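## Task

Grasp the bottle whose cap is blue and raise it by more than half of its own height. Keep it upright and held at that height until the scene is ended. Shoving the other bottles out of the way is allowed, but every one of them must be standing upright at the finish.

## Robot and tools

ROBOT. There is one arm (yam_ultra): six revolute joints (joint1 to joint6) and a two-finger parallel gripper. One opening number drives both fingers (joint7 and joint8). The fingers point along the gripper's own +z axis and separate along its y axis. The reported end_effector_position is the pinch point between the pads, roughly 1 cm behind the fingertips. Two head cameras (cam_head_left, cam_head_right) sit on a stand beside the table, and cam_wrist rides on the gripper. All three give 672x504 images.

FRAMES. In the scene frame the origin is on the table surface straight below the arm base, +z is up, and +y is to the left when facing along +x. The arm base sits at (0, 0, +0.149) m with quat_wxyz (+0.920, -0.278, +0.272, -0.047), so it is tilted. Every pose, velocity, target and offset uses the base frame's axes. In base coordinates, world up is (-0.475, -0.538, +0.696). So a pure lift means an offset along that vector, not along base z. Rotations in offsets turn about the Hand target's position.

ROW FORMAT (shared by execute_actions and move). Seven numbers, each from -1 to 1: dx, dy, dz, rx, ry, rz, opening. The first six are an offset from the current Hand target, not an absolute pose. A value of 1.0 equals 0.6 m for dx/dy/dz and 180 degrees for rx/ry/rz. rx, ry, rz form one rotation vector. If the length of (dx, dy, dz) exceeds 1.0, it may be shortened along its direction. The seventh number is an absolute opening: +1 is fully open (0.094 m), -1 is closed. Sending 0 there is a real command (half open). To keep the gripper unchanged, repeat its current command.

execute_actions: argument actions is a list of actions. Each action is a table of up to 15 rows, one row per 1/30 s control step. A table with fewer rows keeps its last row until step 15. Every row in an action is an offset from the Hand target at the start of that action, not from the previous row. The next action starts from the new Hand target, so repeating an offset keeps moving further. Optional cameras: list of names, ["all"], or []. An empty actions list returns the state with all images.

move: target is one row or a list of up to 15 rows. All rows are offsets from the same starting Hand target. The path is straight, and the whole list must fit within 10 s. speed is in m/s, 0.002 to 2.9, default 0.25, either one number or one per leg; rotation is capped at twice that in rad/s. blend is in m, default 0 (stop at each target). opening_speed is per second on the -1..+1 scale, at least 0.2; use it to close slowly. grip_force is the per-pad limit, 10 to 50 N; it persists until changed, and lower values close slowly. blocking=false returns after about 0.5 s while the move keeps running. The path ignores obstacles. Fast moves overshoot and strike harder. Avoid paths passing near the arm base, because the elbow can whip around; route around the base instead.

wait: seconds, 0 to 3600. Lets the scene run and may return early when a running move ends. stop: brakes a running move; braking needs some distance. zoom_image: camera (cam_head_left, cam_head_right or cam_wrist) and region [x0, y0, x1, y1] in pixels, at most 504 by 504. It works only on the newest images of that camera. read_manual: URDF licence texts only. finished_scene: scene = the current scene's number. This ends the scene and cannot be undone. Make no further calls in that same reply.

RESULTS. The state line gives end_effector_position (m) and end_effector_quat_wxyz in the base frame. These can be off by a few cm. Hand target is the last commanded pose after clipping, and it is the reference for the next offsets. Tool commands shows the present gripper command. grip_measured is the measured finger opening on the command scale; when empty it can read up to about 2.5 mm wide. Joint positions lists the six arm joints, then the opening in metres. Joint velocities may read "within noise". Joint torques are the total drive outputs. They have offsets and noise, and joints 1 to 3 wrap at ±28 N m. grip_effort_nm is the gripper motor effort; negative means closing. A move adds a "move:" line giving how it ended and any limits. done means at rest within 10 mm and 2 degrees of target. off_target, moving, held and fault are the other endings. limits=paced means the sent pose was clipped; limits=held means steps were held back. Neither done nor off_target tells you whether something is touched. MOTOR HOT appears at 75 °C. OVER-TEMPERATURE FAULT appears at 90 °C; the arm then folds up and goes idle.

BEHAVIOUR. Commanded orientation is clipped to within 40 degrees of the current orientation at each step. Friction and load can leave the gripper a few cm short of its target. A zero-offset execute_actions re-requests the target; otherwise send the missing distance. To back off from a push, command a target back past the gripper. On a hard object the squeeze jumps to the force limit once the command is about 0.06 below the touch reading (0.11 or more if round). Release by commanding well above grip_measured. Holding loads, stretching out, or pressing toward unreachable poses heats the motors.

AVOID. Never knock a bottle over or off the table, and never drop one. Glassware falling more than a few cm ruins the attempt. Do not strike the table, the camera stand or the bottles hard, and do not release anything while it is moving. Keep the held bottle upright. Any arm stop or fault is undesirable.

Each tool is called after "Call:" by a JSON object that holds its "op" and its "data".

## Session

Call:
{"op": "execute_actions", "data": {"actions": []}}

Scene clock: 0.00 s.
end_effector_position=(+0.2469, -0.4509, -0.1418) grip_measured=+1.000 grip_effort_nm=n/a end_effector_quat_wxyz=(+0.025, +0.830, +0.480, +0.284)
Joint positions: [-1.263 3.014 2.48 -1.121 -0.572 0.805 0.094]
Joint velocities: within noise
Joint torques (N m): no reading
Heat: 30 °C.
Hand target: +0.2367, -0.4637, -0.1347; +0.040, +0.834, +0.478, +0.274
Tool commands: gripper/opening=+1.0

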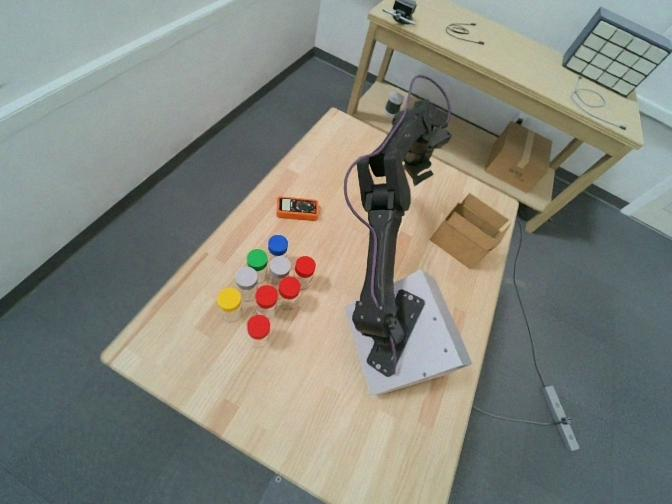

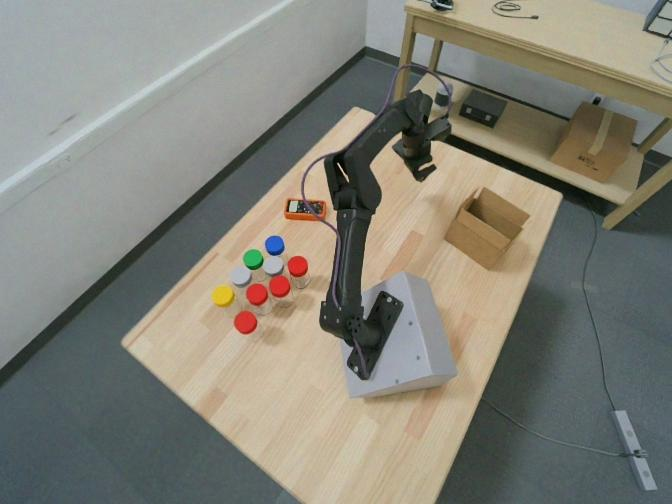

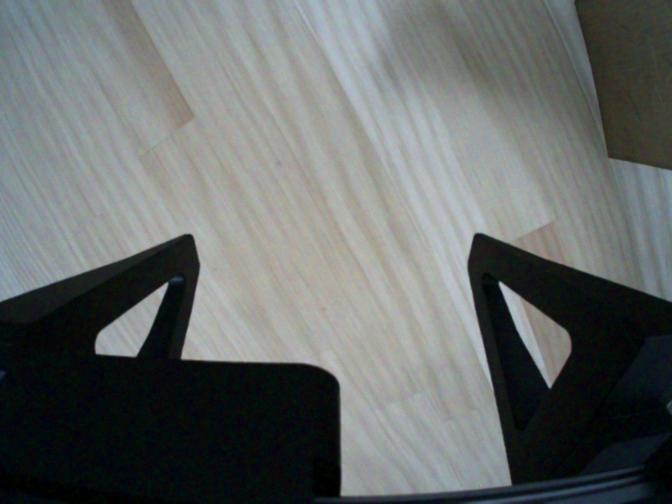

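Call:
{"op": "zoom_image", "data": {"camera": "cam_head_left", "region": [200, 180, 340, 360]}}

Call:
{"op": "zoom_image", "data": {"camera": "cam_head_right", "region": [190, 180, 330, 360]}}

Call:
{"op": "zoom_image", "data": {"camera": "cam_head_left", "region": [330, 80, 480, 230]}}

Call:
{"op": "zoom_image", "data": {"camera": "cam_head_left", "region": [330, 240, 500, 410]}}

Scaled by 2.800 from the camera's image (finer frame: 960x720).

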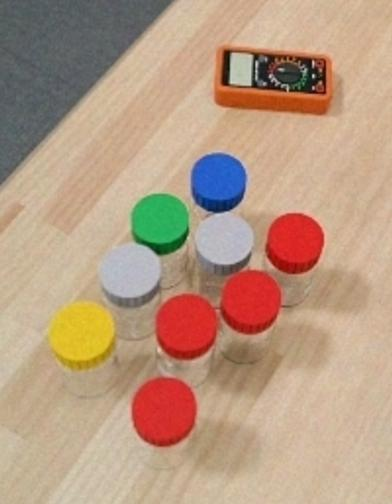

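Scaled by 2.800 from the camera's image (finer frame: 960x720).

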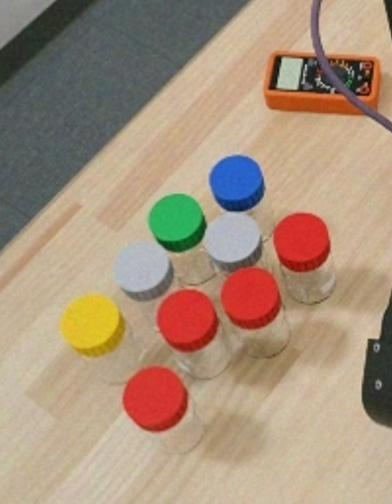

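Scaled by 3.360 from the camera's image (finer frame: 960x720).

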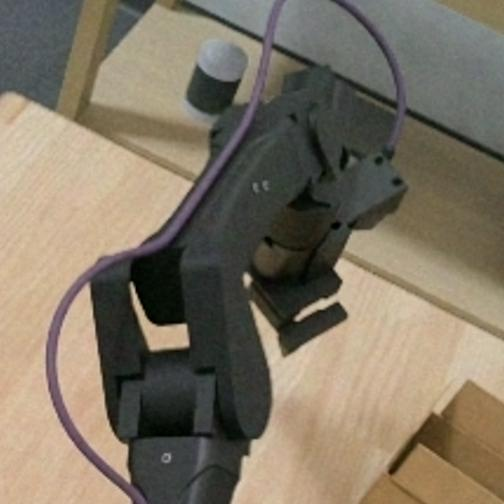

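Scaled by 2.965 from the camera's image (finer frame: 960x720).

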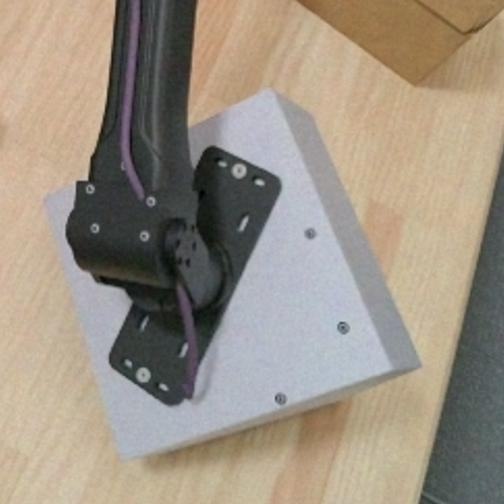

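Call:
{"op": "move", "data": {"target": [0.0795, 0.4343, 0.5277, -0.269, -0.2615, 0.5622, 1], "speed": 0.3, "cameras": ["all"]}}

Scene clock: 82.47 s.
end_effector_position=(+0.2828, -0.2015, +0.1691) grip_measured=+1.000 grip_effort_nm=0.00 end_effector_quat_wxyz=(+0.269, -0.029, +0.925, +0.267)
Joint positions: [-0.985 1.941 1.707 -1.553 -0.753 -1.134 0.094]
Joint torques (N m): [-6.82 -6 6.68 0.13 -0.11 -0.09]
Heat: 37 °C.
Hand target: +0.2844, -0.2032, +0.1819; +0.272, -0.047, +0.920, +0.278
Off the commanded pose: 0.013 m, 3 deg.
joint sent to its limit — joint 4 (wrist pitch), lower limit. The joint targets are off in position, not in orientation.
move: off_target

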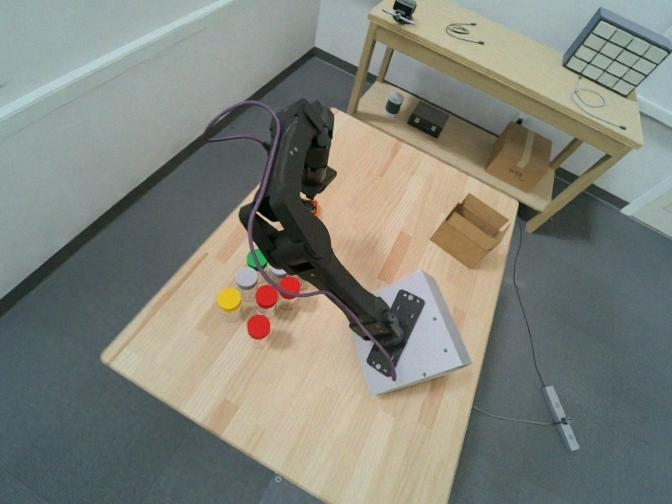

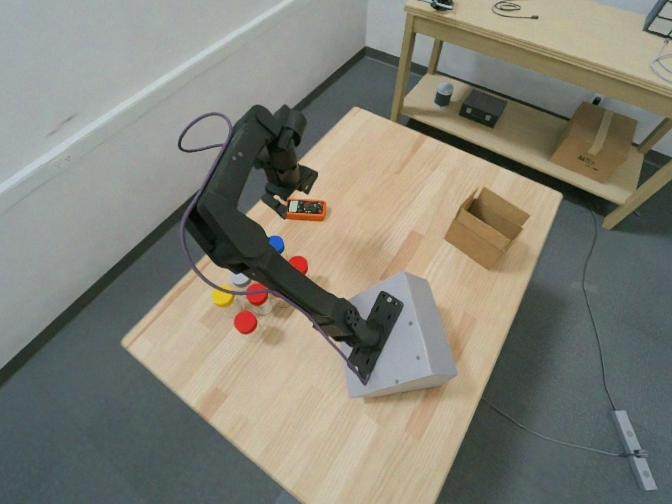

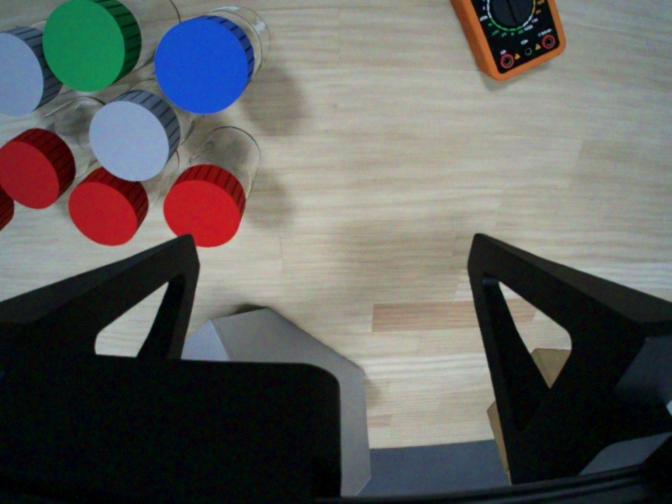

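Call:
{"op": "move", "data": {"target": [0.0062, 0.0642, 0.0295, 0.2372, 0.2685, -0.3487, 1], "speed": 0.3, "cameras": ["all"]}}

Call:
{"op": "zoom_image", "data": {"camera": "cam_wrist", "region": [0, 0, 336, 252]}}

Call:
{"op": "zoom_image", "data": {"camera": "cam_wrist", "region": [336, 0, 672, 252]}}

Scene clock: 159.60 s.
end_effector_position=(+0.2921, -0.1691, +0.1932) grip_measured=+1.000 grip_effort_nm=-0.01 end_effector_quat_wxyz=(+0.008, +0.617, +0.684, +0.388)
Joint positions: [-0.915 1.849 1.673 -1.556 -0.784 0.486 0.094]
Joint torques (N m): [-6.13 -6.79 3.33 0.13 -0.07 0.08]
Heat: 33 °C.
Hand target: +0.2881, -0.1646, +0.1996; -0.004, +0.617, +0.684, +0.389
Off the commanded pose: 0.009 m, 1 deg.
joint sent to its limit — joint 4 (wrist pitch), lower limit. The joint targets are off in position, not in orientation.
move: done

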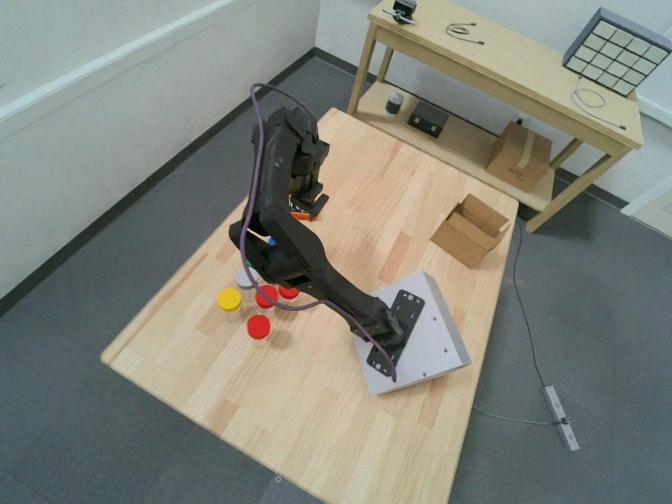

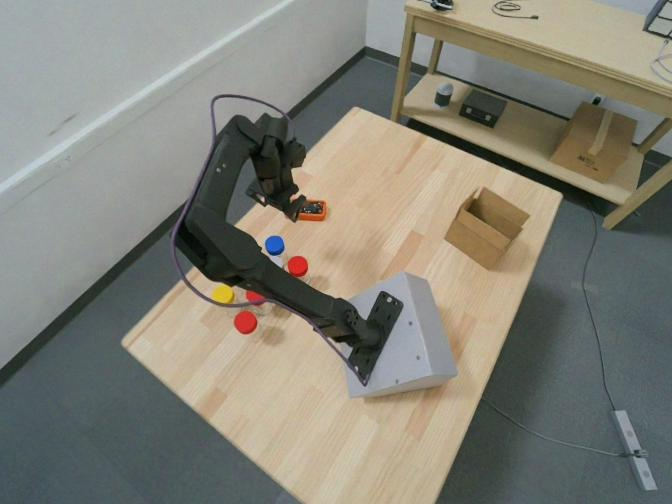

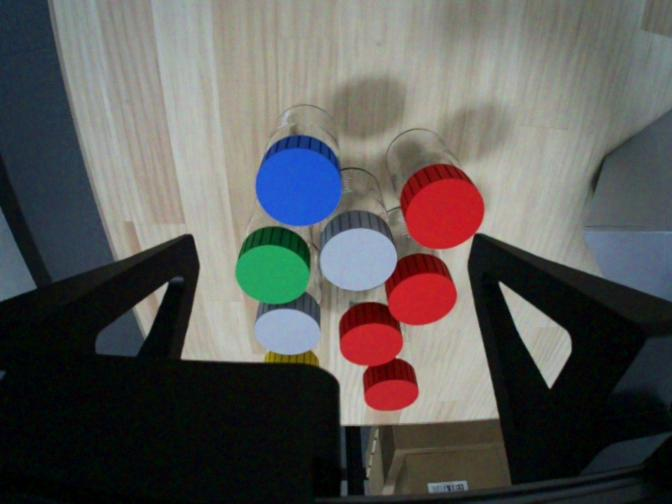

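Scaled by 1.500 from the camera's image (finer frame: 960x720).

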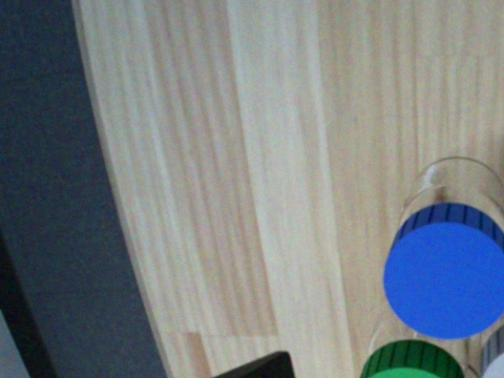

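Scaled by 1.500 from the camera's image (finer frame: 960x720).

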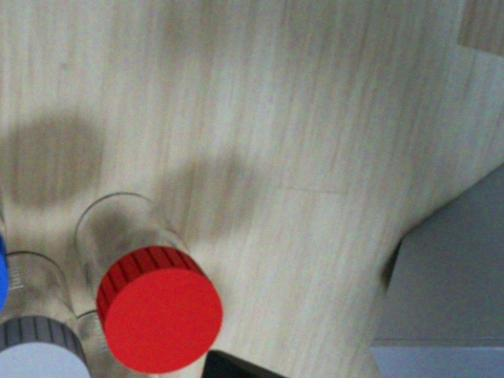

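Call:
{"op": "move", "data": {"target": [0.0903, 0.0982, -0.0540, -0.0474, -0.0537, 0.0698, 0.7], "speed": 0.2, "cameras": ["all"]}}

Scene clock: 210.27 s.
end_effector_position=(+0.3432, -0.1039, +0.1603) grip_measured=+0.703 grip_effort_nm=-0.12 end_effector_quat_wxyz=(+0.040, +0.501, +0.773, +0.388)
Joint positions: [-0.666 1.802 1.484 -1.242 -0.801 0.488 0.08]
Joint torques (N m): [-6.46 -8.42 3.3 0.28 -0.05 0.1]
Heat: 32 °C.
Hand target: +0.3423, -0.1057, +0.1672; +0.056, +0.502, +0.772, +0.385
Off the commanded pose: 0.007 m, 2 deg.
move: done

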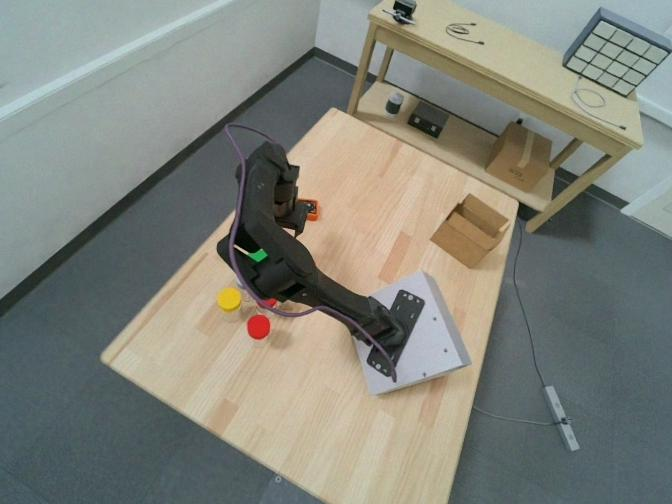

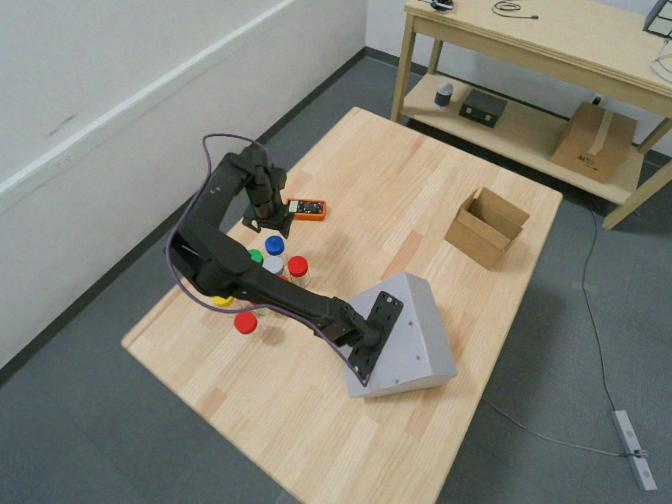

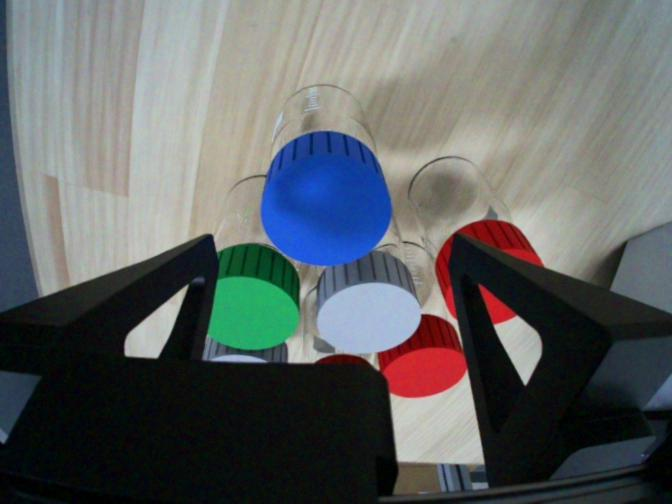

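Call:
{"op": "move", "data": {"target": [0.0487, 0.0591, -0.0648, 0, 0, 0, 0.7], "speed": 0.15, "cameras": ["all"]}}

Scene clock: 224.43 s.
end_effector_position=(+0.3722, -0.0661, +0.1245) grip_measured=+0.703 grip_effort_nm=-0.12 end_effector_quat_wxyz=(+0.042, +0.498, +0.772, +0.393)
Joint positions: [-0.528 1.796 1.323 -0.941 -0.801 0.684 0.08]
Joint torques (N m): [-6.26 -8.61 3.12 0.3 0.12 0.1]
Heat: 33 °C.
Hand target: +0.3715, -0.0703, +0.1283; +0.056, +0.502, +0.772, +0.385
Off the commanded pose: 0.006 m, 2 deg.
move: done

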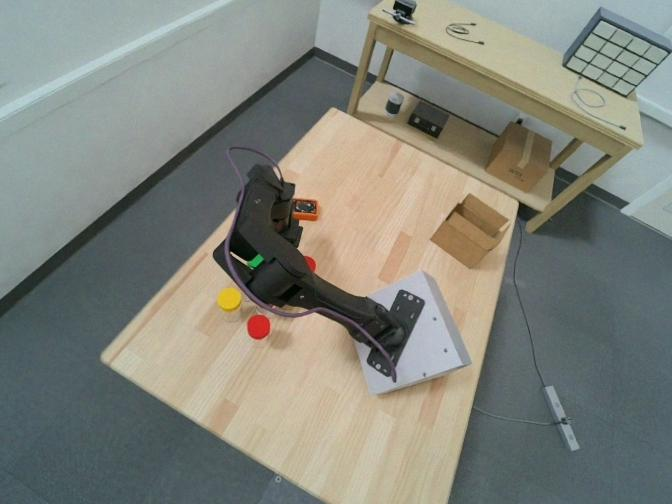

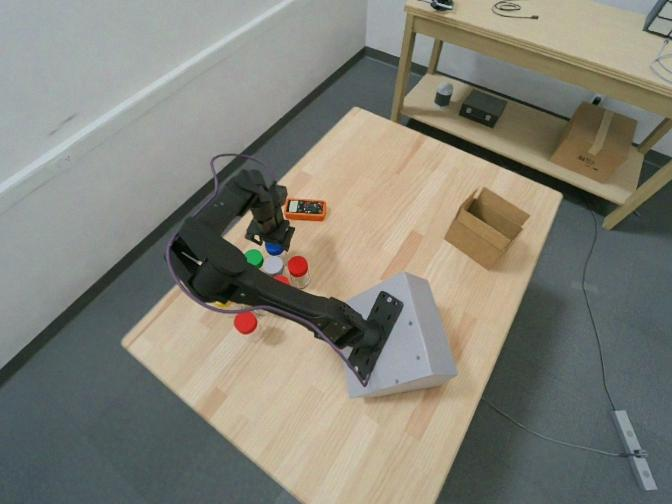

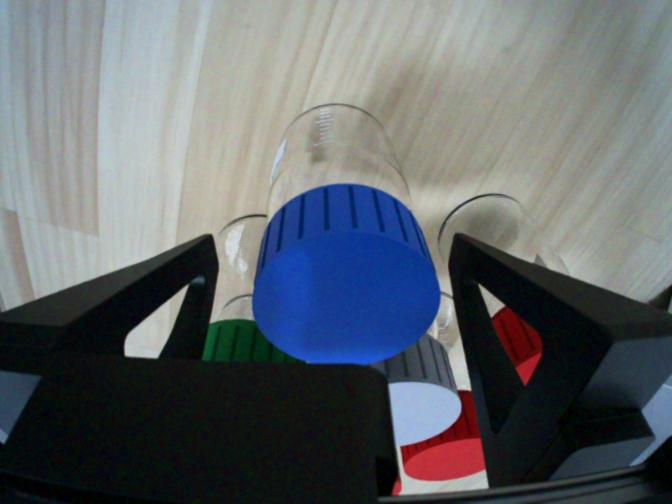

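Call:
{"op": "move", "data": {"target": [[-0.0049, -0.0013, -0.0043, 0, 0, 0, 0.7], [-0.0049, -0.0013, -0.0043, 0, 0, 0, 0.0]], "speed": 0.1, "opening_speed": 0.6, "cameras": ["cam_wrist"]}}

Scene clock: 239.13 s.
end_effector_position=(+0.3701, -0.0649, +0.1205) grip_measured=+0.128 grip_effort_nm=-1.01 end_effector_quat_wxyz=(+0.038, +0.499, +0.771, +0.393)
Joint positions: [-0.528 1.796 1.308 -0.934 -0.801 0.684 0.053]
Joint torques (N m): [-6.75 -8.91 3.19 0.28 0.09 0]
Heat: 34 °C.
Hand target: +0.3686, -0.0710, +0.1258; +0.056, +0.502, +0.772, +0.385
Off the commanded pose: 0.008 m, 2 deg.
move: done

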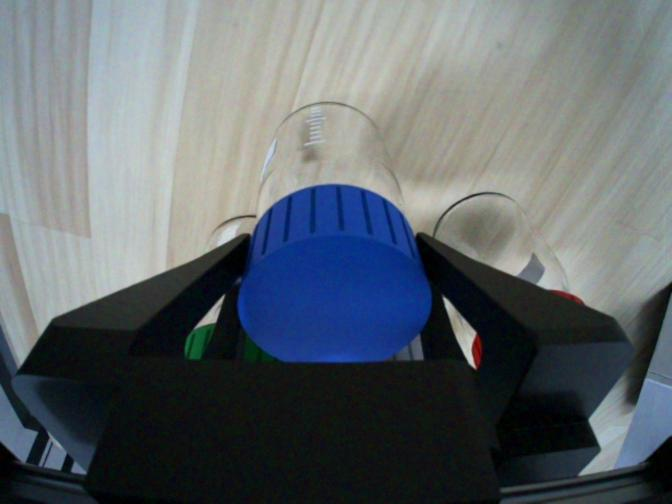

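Call:
{"op": "move", "data": {"target": [-0.0632, -0.0716, 0.093, 0, 0, 0, 0.0], "speed": 0.2, "cameras": ["all"]}}

Scene clock: 245.67 s.
end_effector_position=(+0.3299, -0.0977, +0.1696) grip_measured=+0.128 grip_effort_nm=-1.02 end_effector_quat_wxyz=(+0.029, +0.500, +0.773, +0.389)
Joint positions: [-0.677 1.77 1.481 -1.311 -0.801 0.459 0.053]
Joint torques (N m): [-8.72 -6.06 8.21 0 -0.05 -0.08]
Heat: 34 °C.
Hand target: +0.3307, -0.1140, +0.1816; +0.056, +0.502, +0.772, +0.385
Off the commanded pose: 0.020 m, 3 deg.
move: off_target

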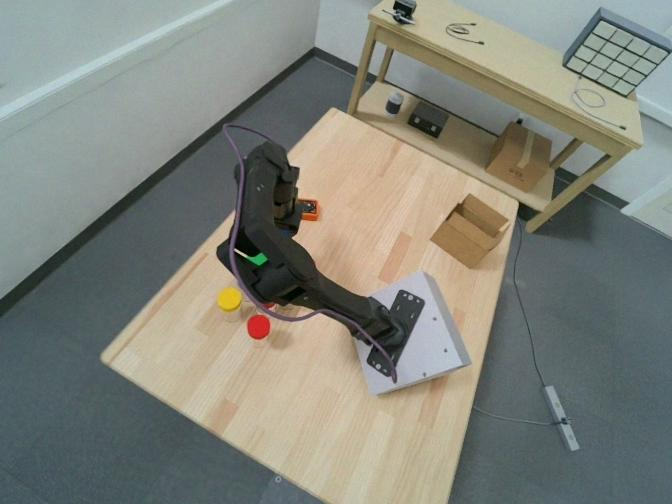

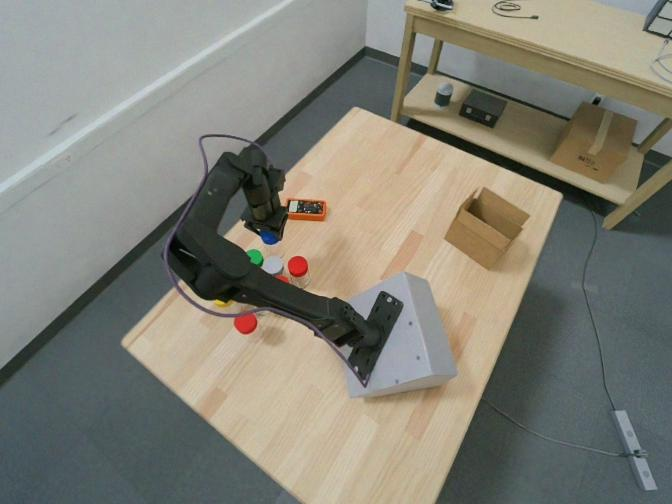

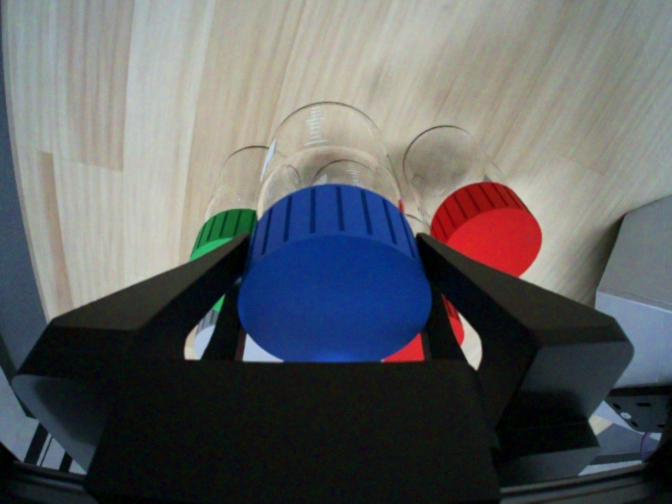

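Call:
{"op": "move", "data": {"target": [[0.0474, 0.0537, -0.0697, 0, 0, 0, 0.0], [0.0616, 0.0698, -0.0906, 0, 0, 0, 0.0]], "speed": [0.15, 0.03], "cameras": ["cam_wrist"]}}

Scene clock: 361.27 s.
end_effector_position=(+0.3684, -0.0670, +0.1292) grip_measured=+0.128 grip_effort_nm=-1.02 end_effector_quat_wxyz=(+0.050, +0.494, +0.774, +0.393)
Joint positions: [-0.536 1.771 1.311 -0.944 -0.801 0.67 0.053]
Joint torques (N m): [-6.24 -6.75 3.37 0.32 0.09 0.09]
Heat: 34 °C.
Hand target: +0.3676, -0.0721, +0.1272; +0.056, +0.502, +0.772, +0.385
Off the commanded pose: 0.006 m, 1 deg.
move: done

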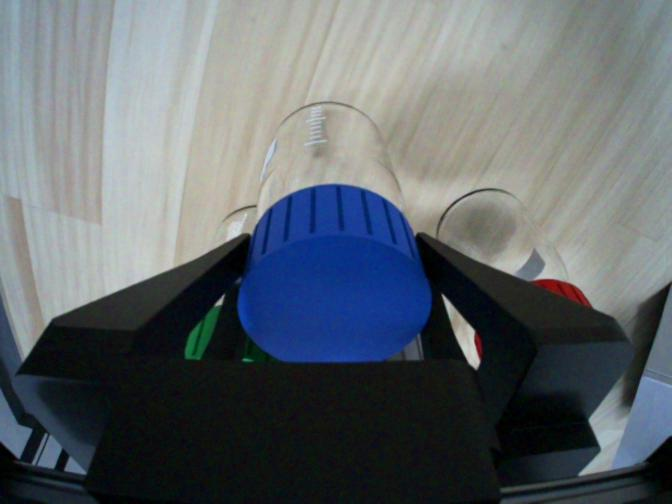

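Call:
{"op": "move", "data": {"target": [0.0119, 0.0134, -0.0174, 0, 0, 0, 0.0], "speed": 0.03, "cameras": ["cam_head_right"]}}

Scene clock: 367.13 s.
end_effector_position=(+0.3716, -0.0612, +0.1239) grip_measured=+0.128 grip_effort_nm=-1.02 end_effector_quat_wxyz=(+0.048, +0.499, +0.771, +0.393)
Joint positions: [-0.516 1.77 1.286 -0.9 -0.798 0.713 0.053]
Joint torques (N m): [-5.34 -6.16 2.56 0.59 0.12 0.1]
Heat: 34 °C.
Hand target: +0.3748, -0.0641, +0.1168; +0.056, +0.502, +0.772, +0.385
Off the commanded pose: 0.008 m, 1 deg.
move: done

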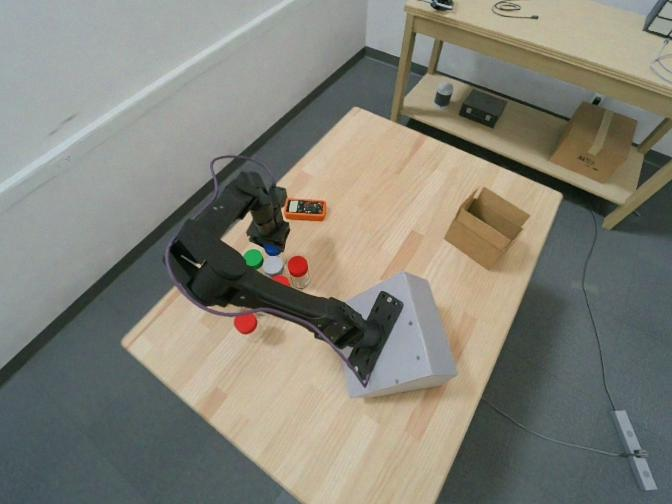

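Call:
{"op": "move", "data": {"target": [0, 0, 0, 0, 0, 0, 0.7], "speed": 0.1, "opening_speed": 0.8, "cameras": ["cam_wrist"]}}

Scene clock: 372.03 s.
end_effector_position=(+0.3750, -0.0602, +0.1230) grip_measured=+0.698 grip_effort_nm=0.14 end_effector_quat_wxyz=(+0.056, +0.493, +0.774, +0.393)
Joint positions: [-0.508 1.77 1.28 -0.874 -0.796 0.713 0.08]
Joint torques (N m): [-5.89 -6.22 3.1 0.36 0.13 0.09]
Heat: 34 °C.
Hand target: +0.3748, -0.0641, +0.1168; +0.056, +0.502, +0.772, +0.385
Off the commanded pose: 0.007 m, 1 deg.
move: done

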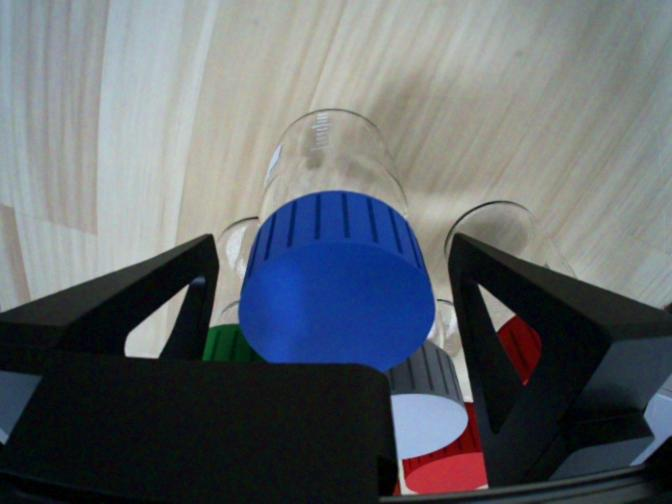

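Call:
{"op": "move", "data": {"target": [[-0.0617, -0.0698, 0.0907, 0, 0, 0, 0.7], [-0.2287, 0.0682, 0.0830, 0, 0, 0, 0.7]], "speed": 0.2, "cameras": ["all"]}}

Scene clock: 382.03 s.
end_effector_position=(+0.2422, -0.0203, +0.1661) grip_measured=+0.698 grip_effort_nm=0.14 end_effector_quat_wxyz=(+0.052, +0.492, +0.779, +0.386)
Joint positions: [-0.649 1.277 1 -1.243 -0.799 0.499 0.08]
Joint torques (N m): [-4.48 -3.88 3.37 0.06 -0.06 0.01]
Heat: 33 °C.
Hand target: +0.2376, -0.0232, +0.1666; +0.056, +0.502, +0.772, +0.385
Off the commanded pose: 0.005 m, 1 deg.
move: done

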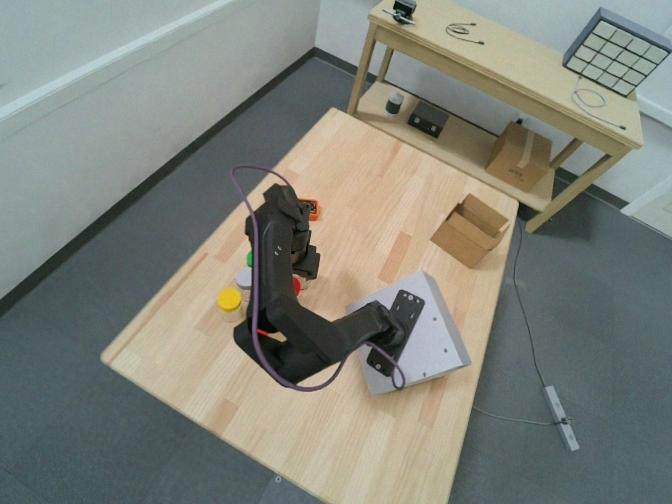

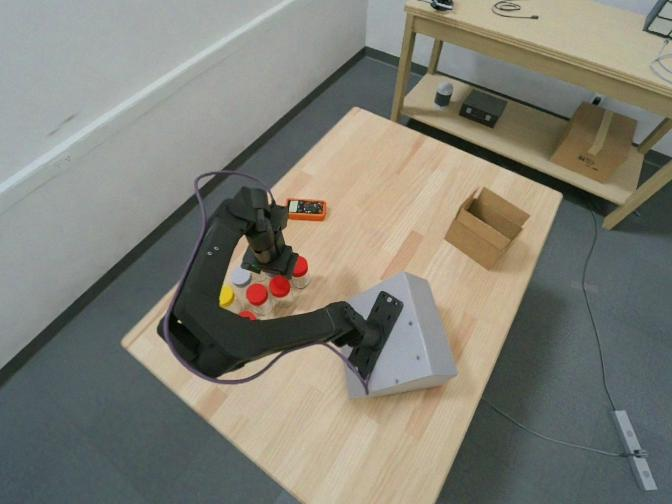

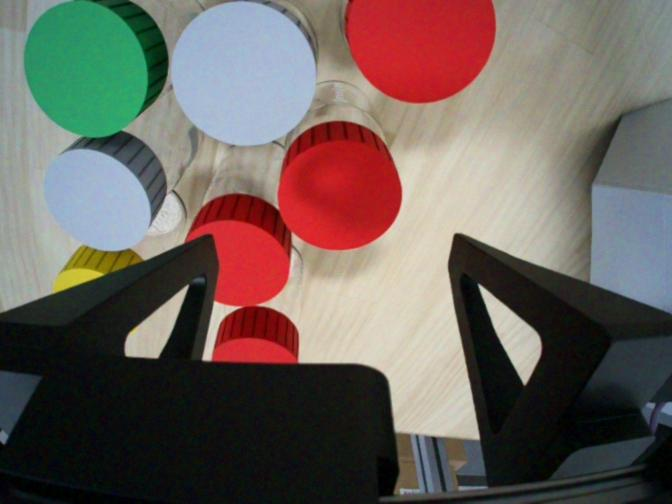

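Call:
{"op": "move", "data": {"target": [0.1110, 0.1352, 0.1797, 0, 0, 0, 0.7], "speed": 0.4, "cameras": ["all"]}}

Scene clock: 391.30 s.
end_effector_position=(+0.2989, +0.0627, +0.2676) grip_measured=+0.698 grip_effort_nm=0.14 end_effector_quat_wxyz=(+0.044, +0.496, +0.775, +0.390)
Joint positions: [-0.18 1.303 1.394 -1.196 -0.686 1.127 0.08]
Joint torques (N m): [-2.44 -5.35 8.75 0.11 0.14 0.11]
Heat: 33 °C.
Hand target: +0.3042, +0.0580, +0.2744; +0.056, +0.502, +0.772, +0.385
Off the commanded pose: 0.010 m, 2 deg.
move: done

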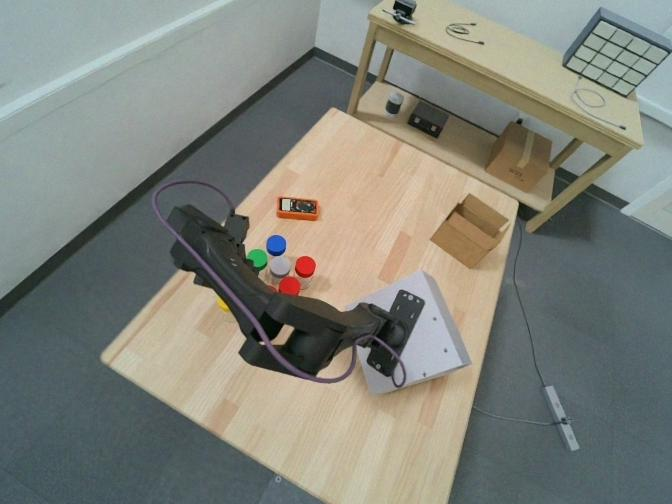

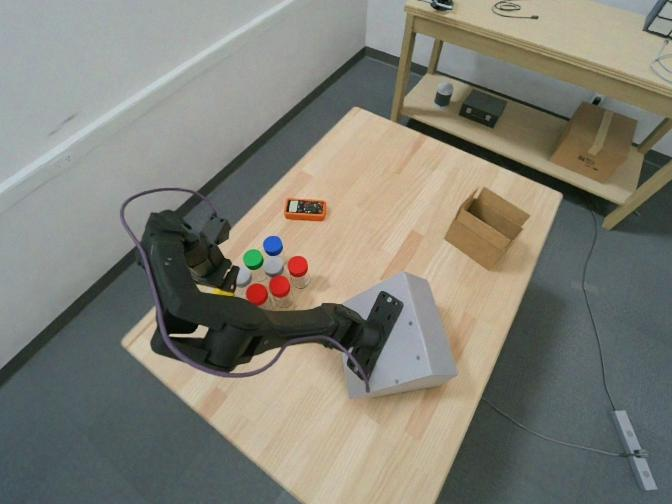

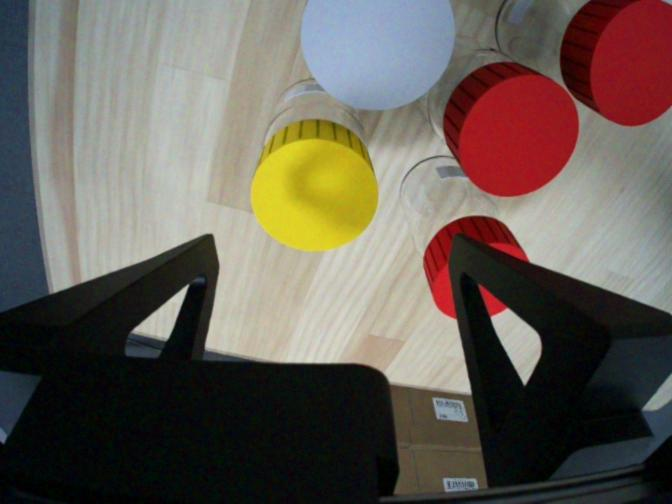

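Call:
{"op": "move", "data": {"target": [[0.0542, -0.2632, -0.1657, 0, 0, 0, 0.7], [0.1064, -0.2041, -0.2424, 0, 0, 0, 0.7], [0.1064, -0.2041, -0.2424, 0, 0, 0, 0.0], [0.0352, -0.2847, -0.1378, 0, 0, 0, 0.0]], "speed": [0.5, 0.25, 0.25, 0.25], "opening_speed": 1.0, "cameras": ["all"]}}

Scene clock: 439.27 s.
end_effector_position=(+0.3241, -0.0968, +0.1833) grip_measured=+0.126 grip_effort_nm=-1.02 end_effector_quat_wxyz=(+0.035, +0.498, +0.774, +0.388)
Joint positions: [-0.686 1.742 1.503 -1.357 -0.801 0.446 0.053]
Joint torques (N m): [-8.4 -4.88 8.23 0.03 -0.04 -0.09]
Heat: 32 °C.
Hand target: +0.3253, -0.1129, +0.1917; +0.056, +0.502, +0.772, +0.385
Off the commanded pose: 0.018 m, 3 deg.
move: off_target

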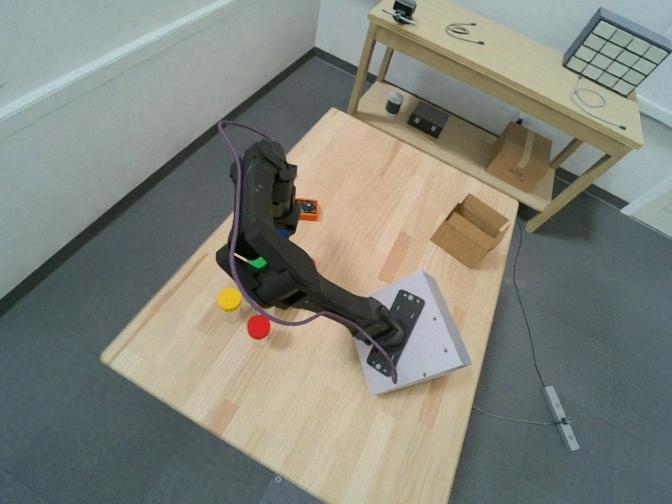

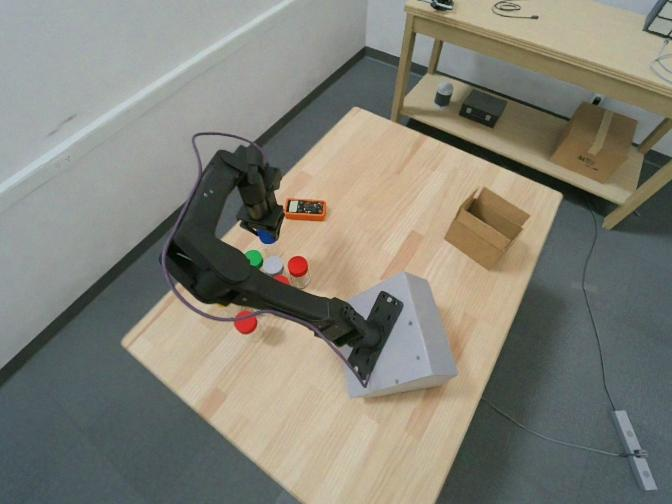

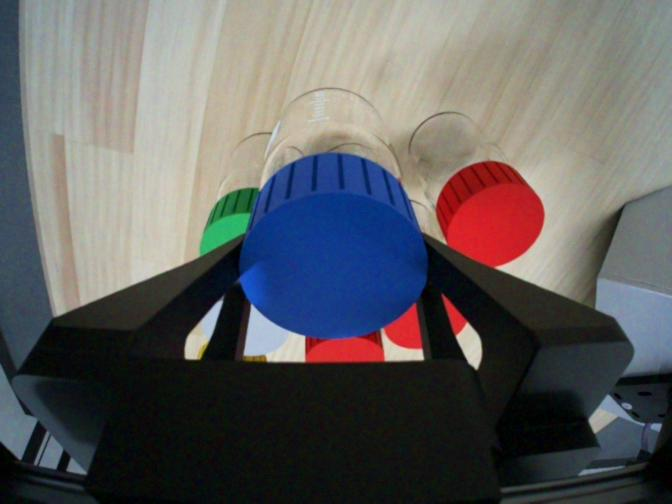

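Call:
{"op": "finished_scene", "data": {"scene": 1}}

The scene is finished: the task was done.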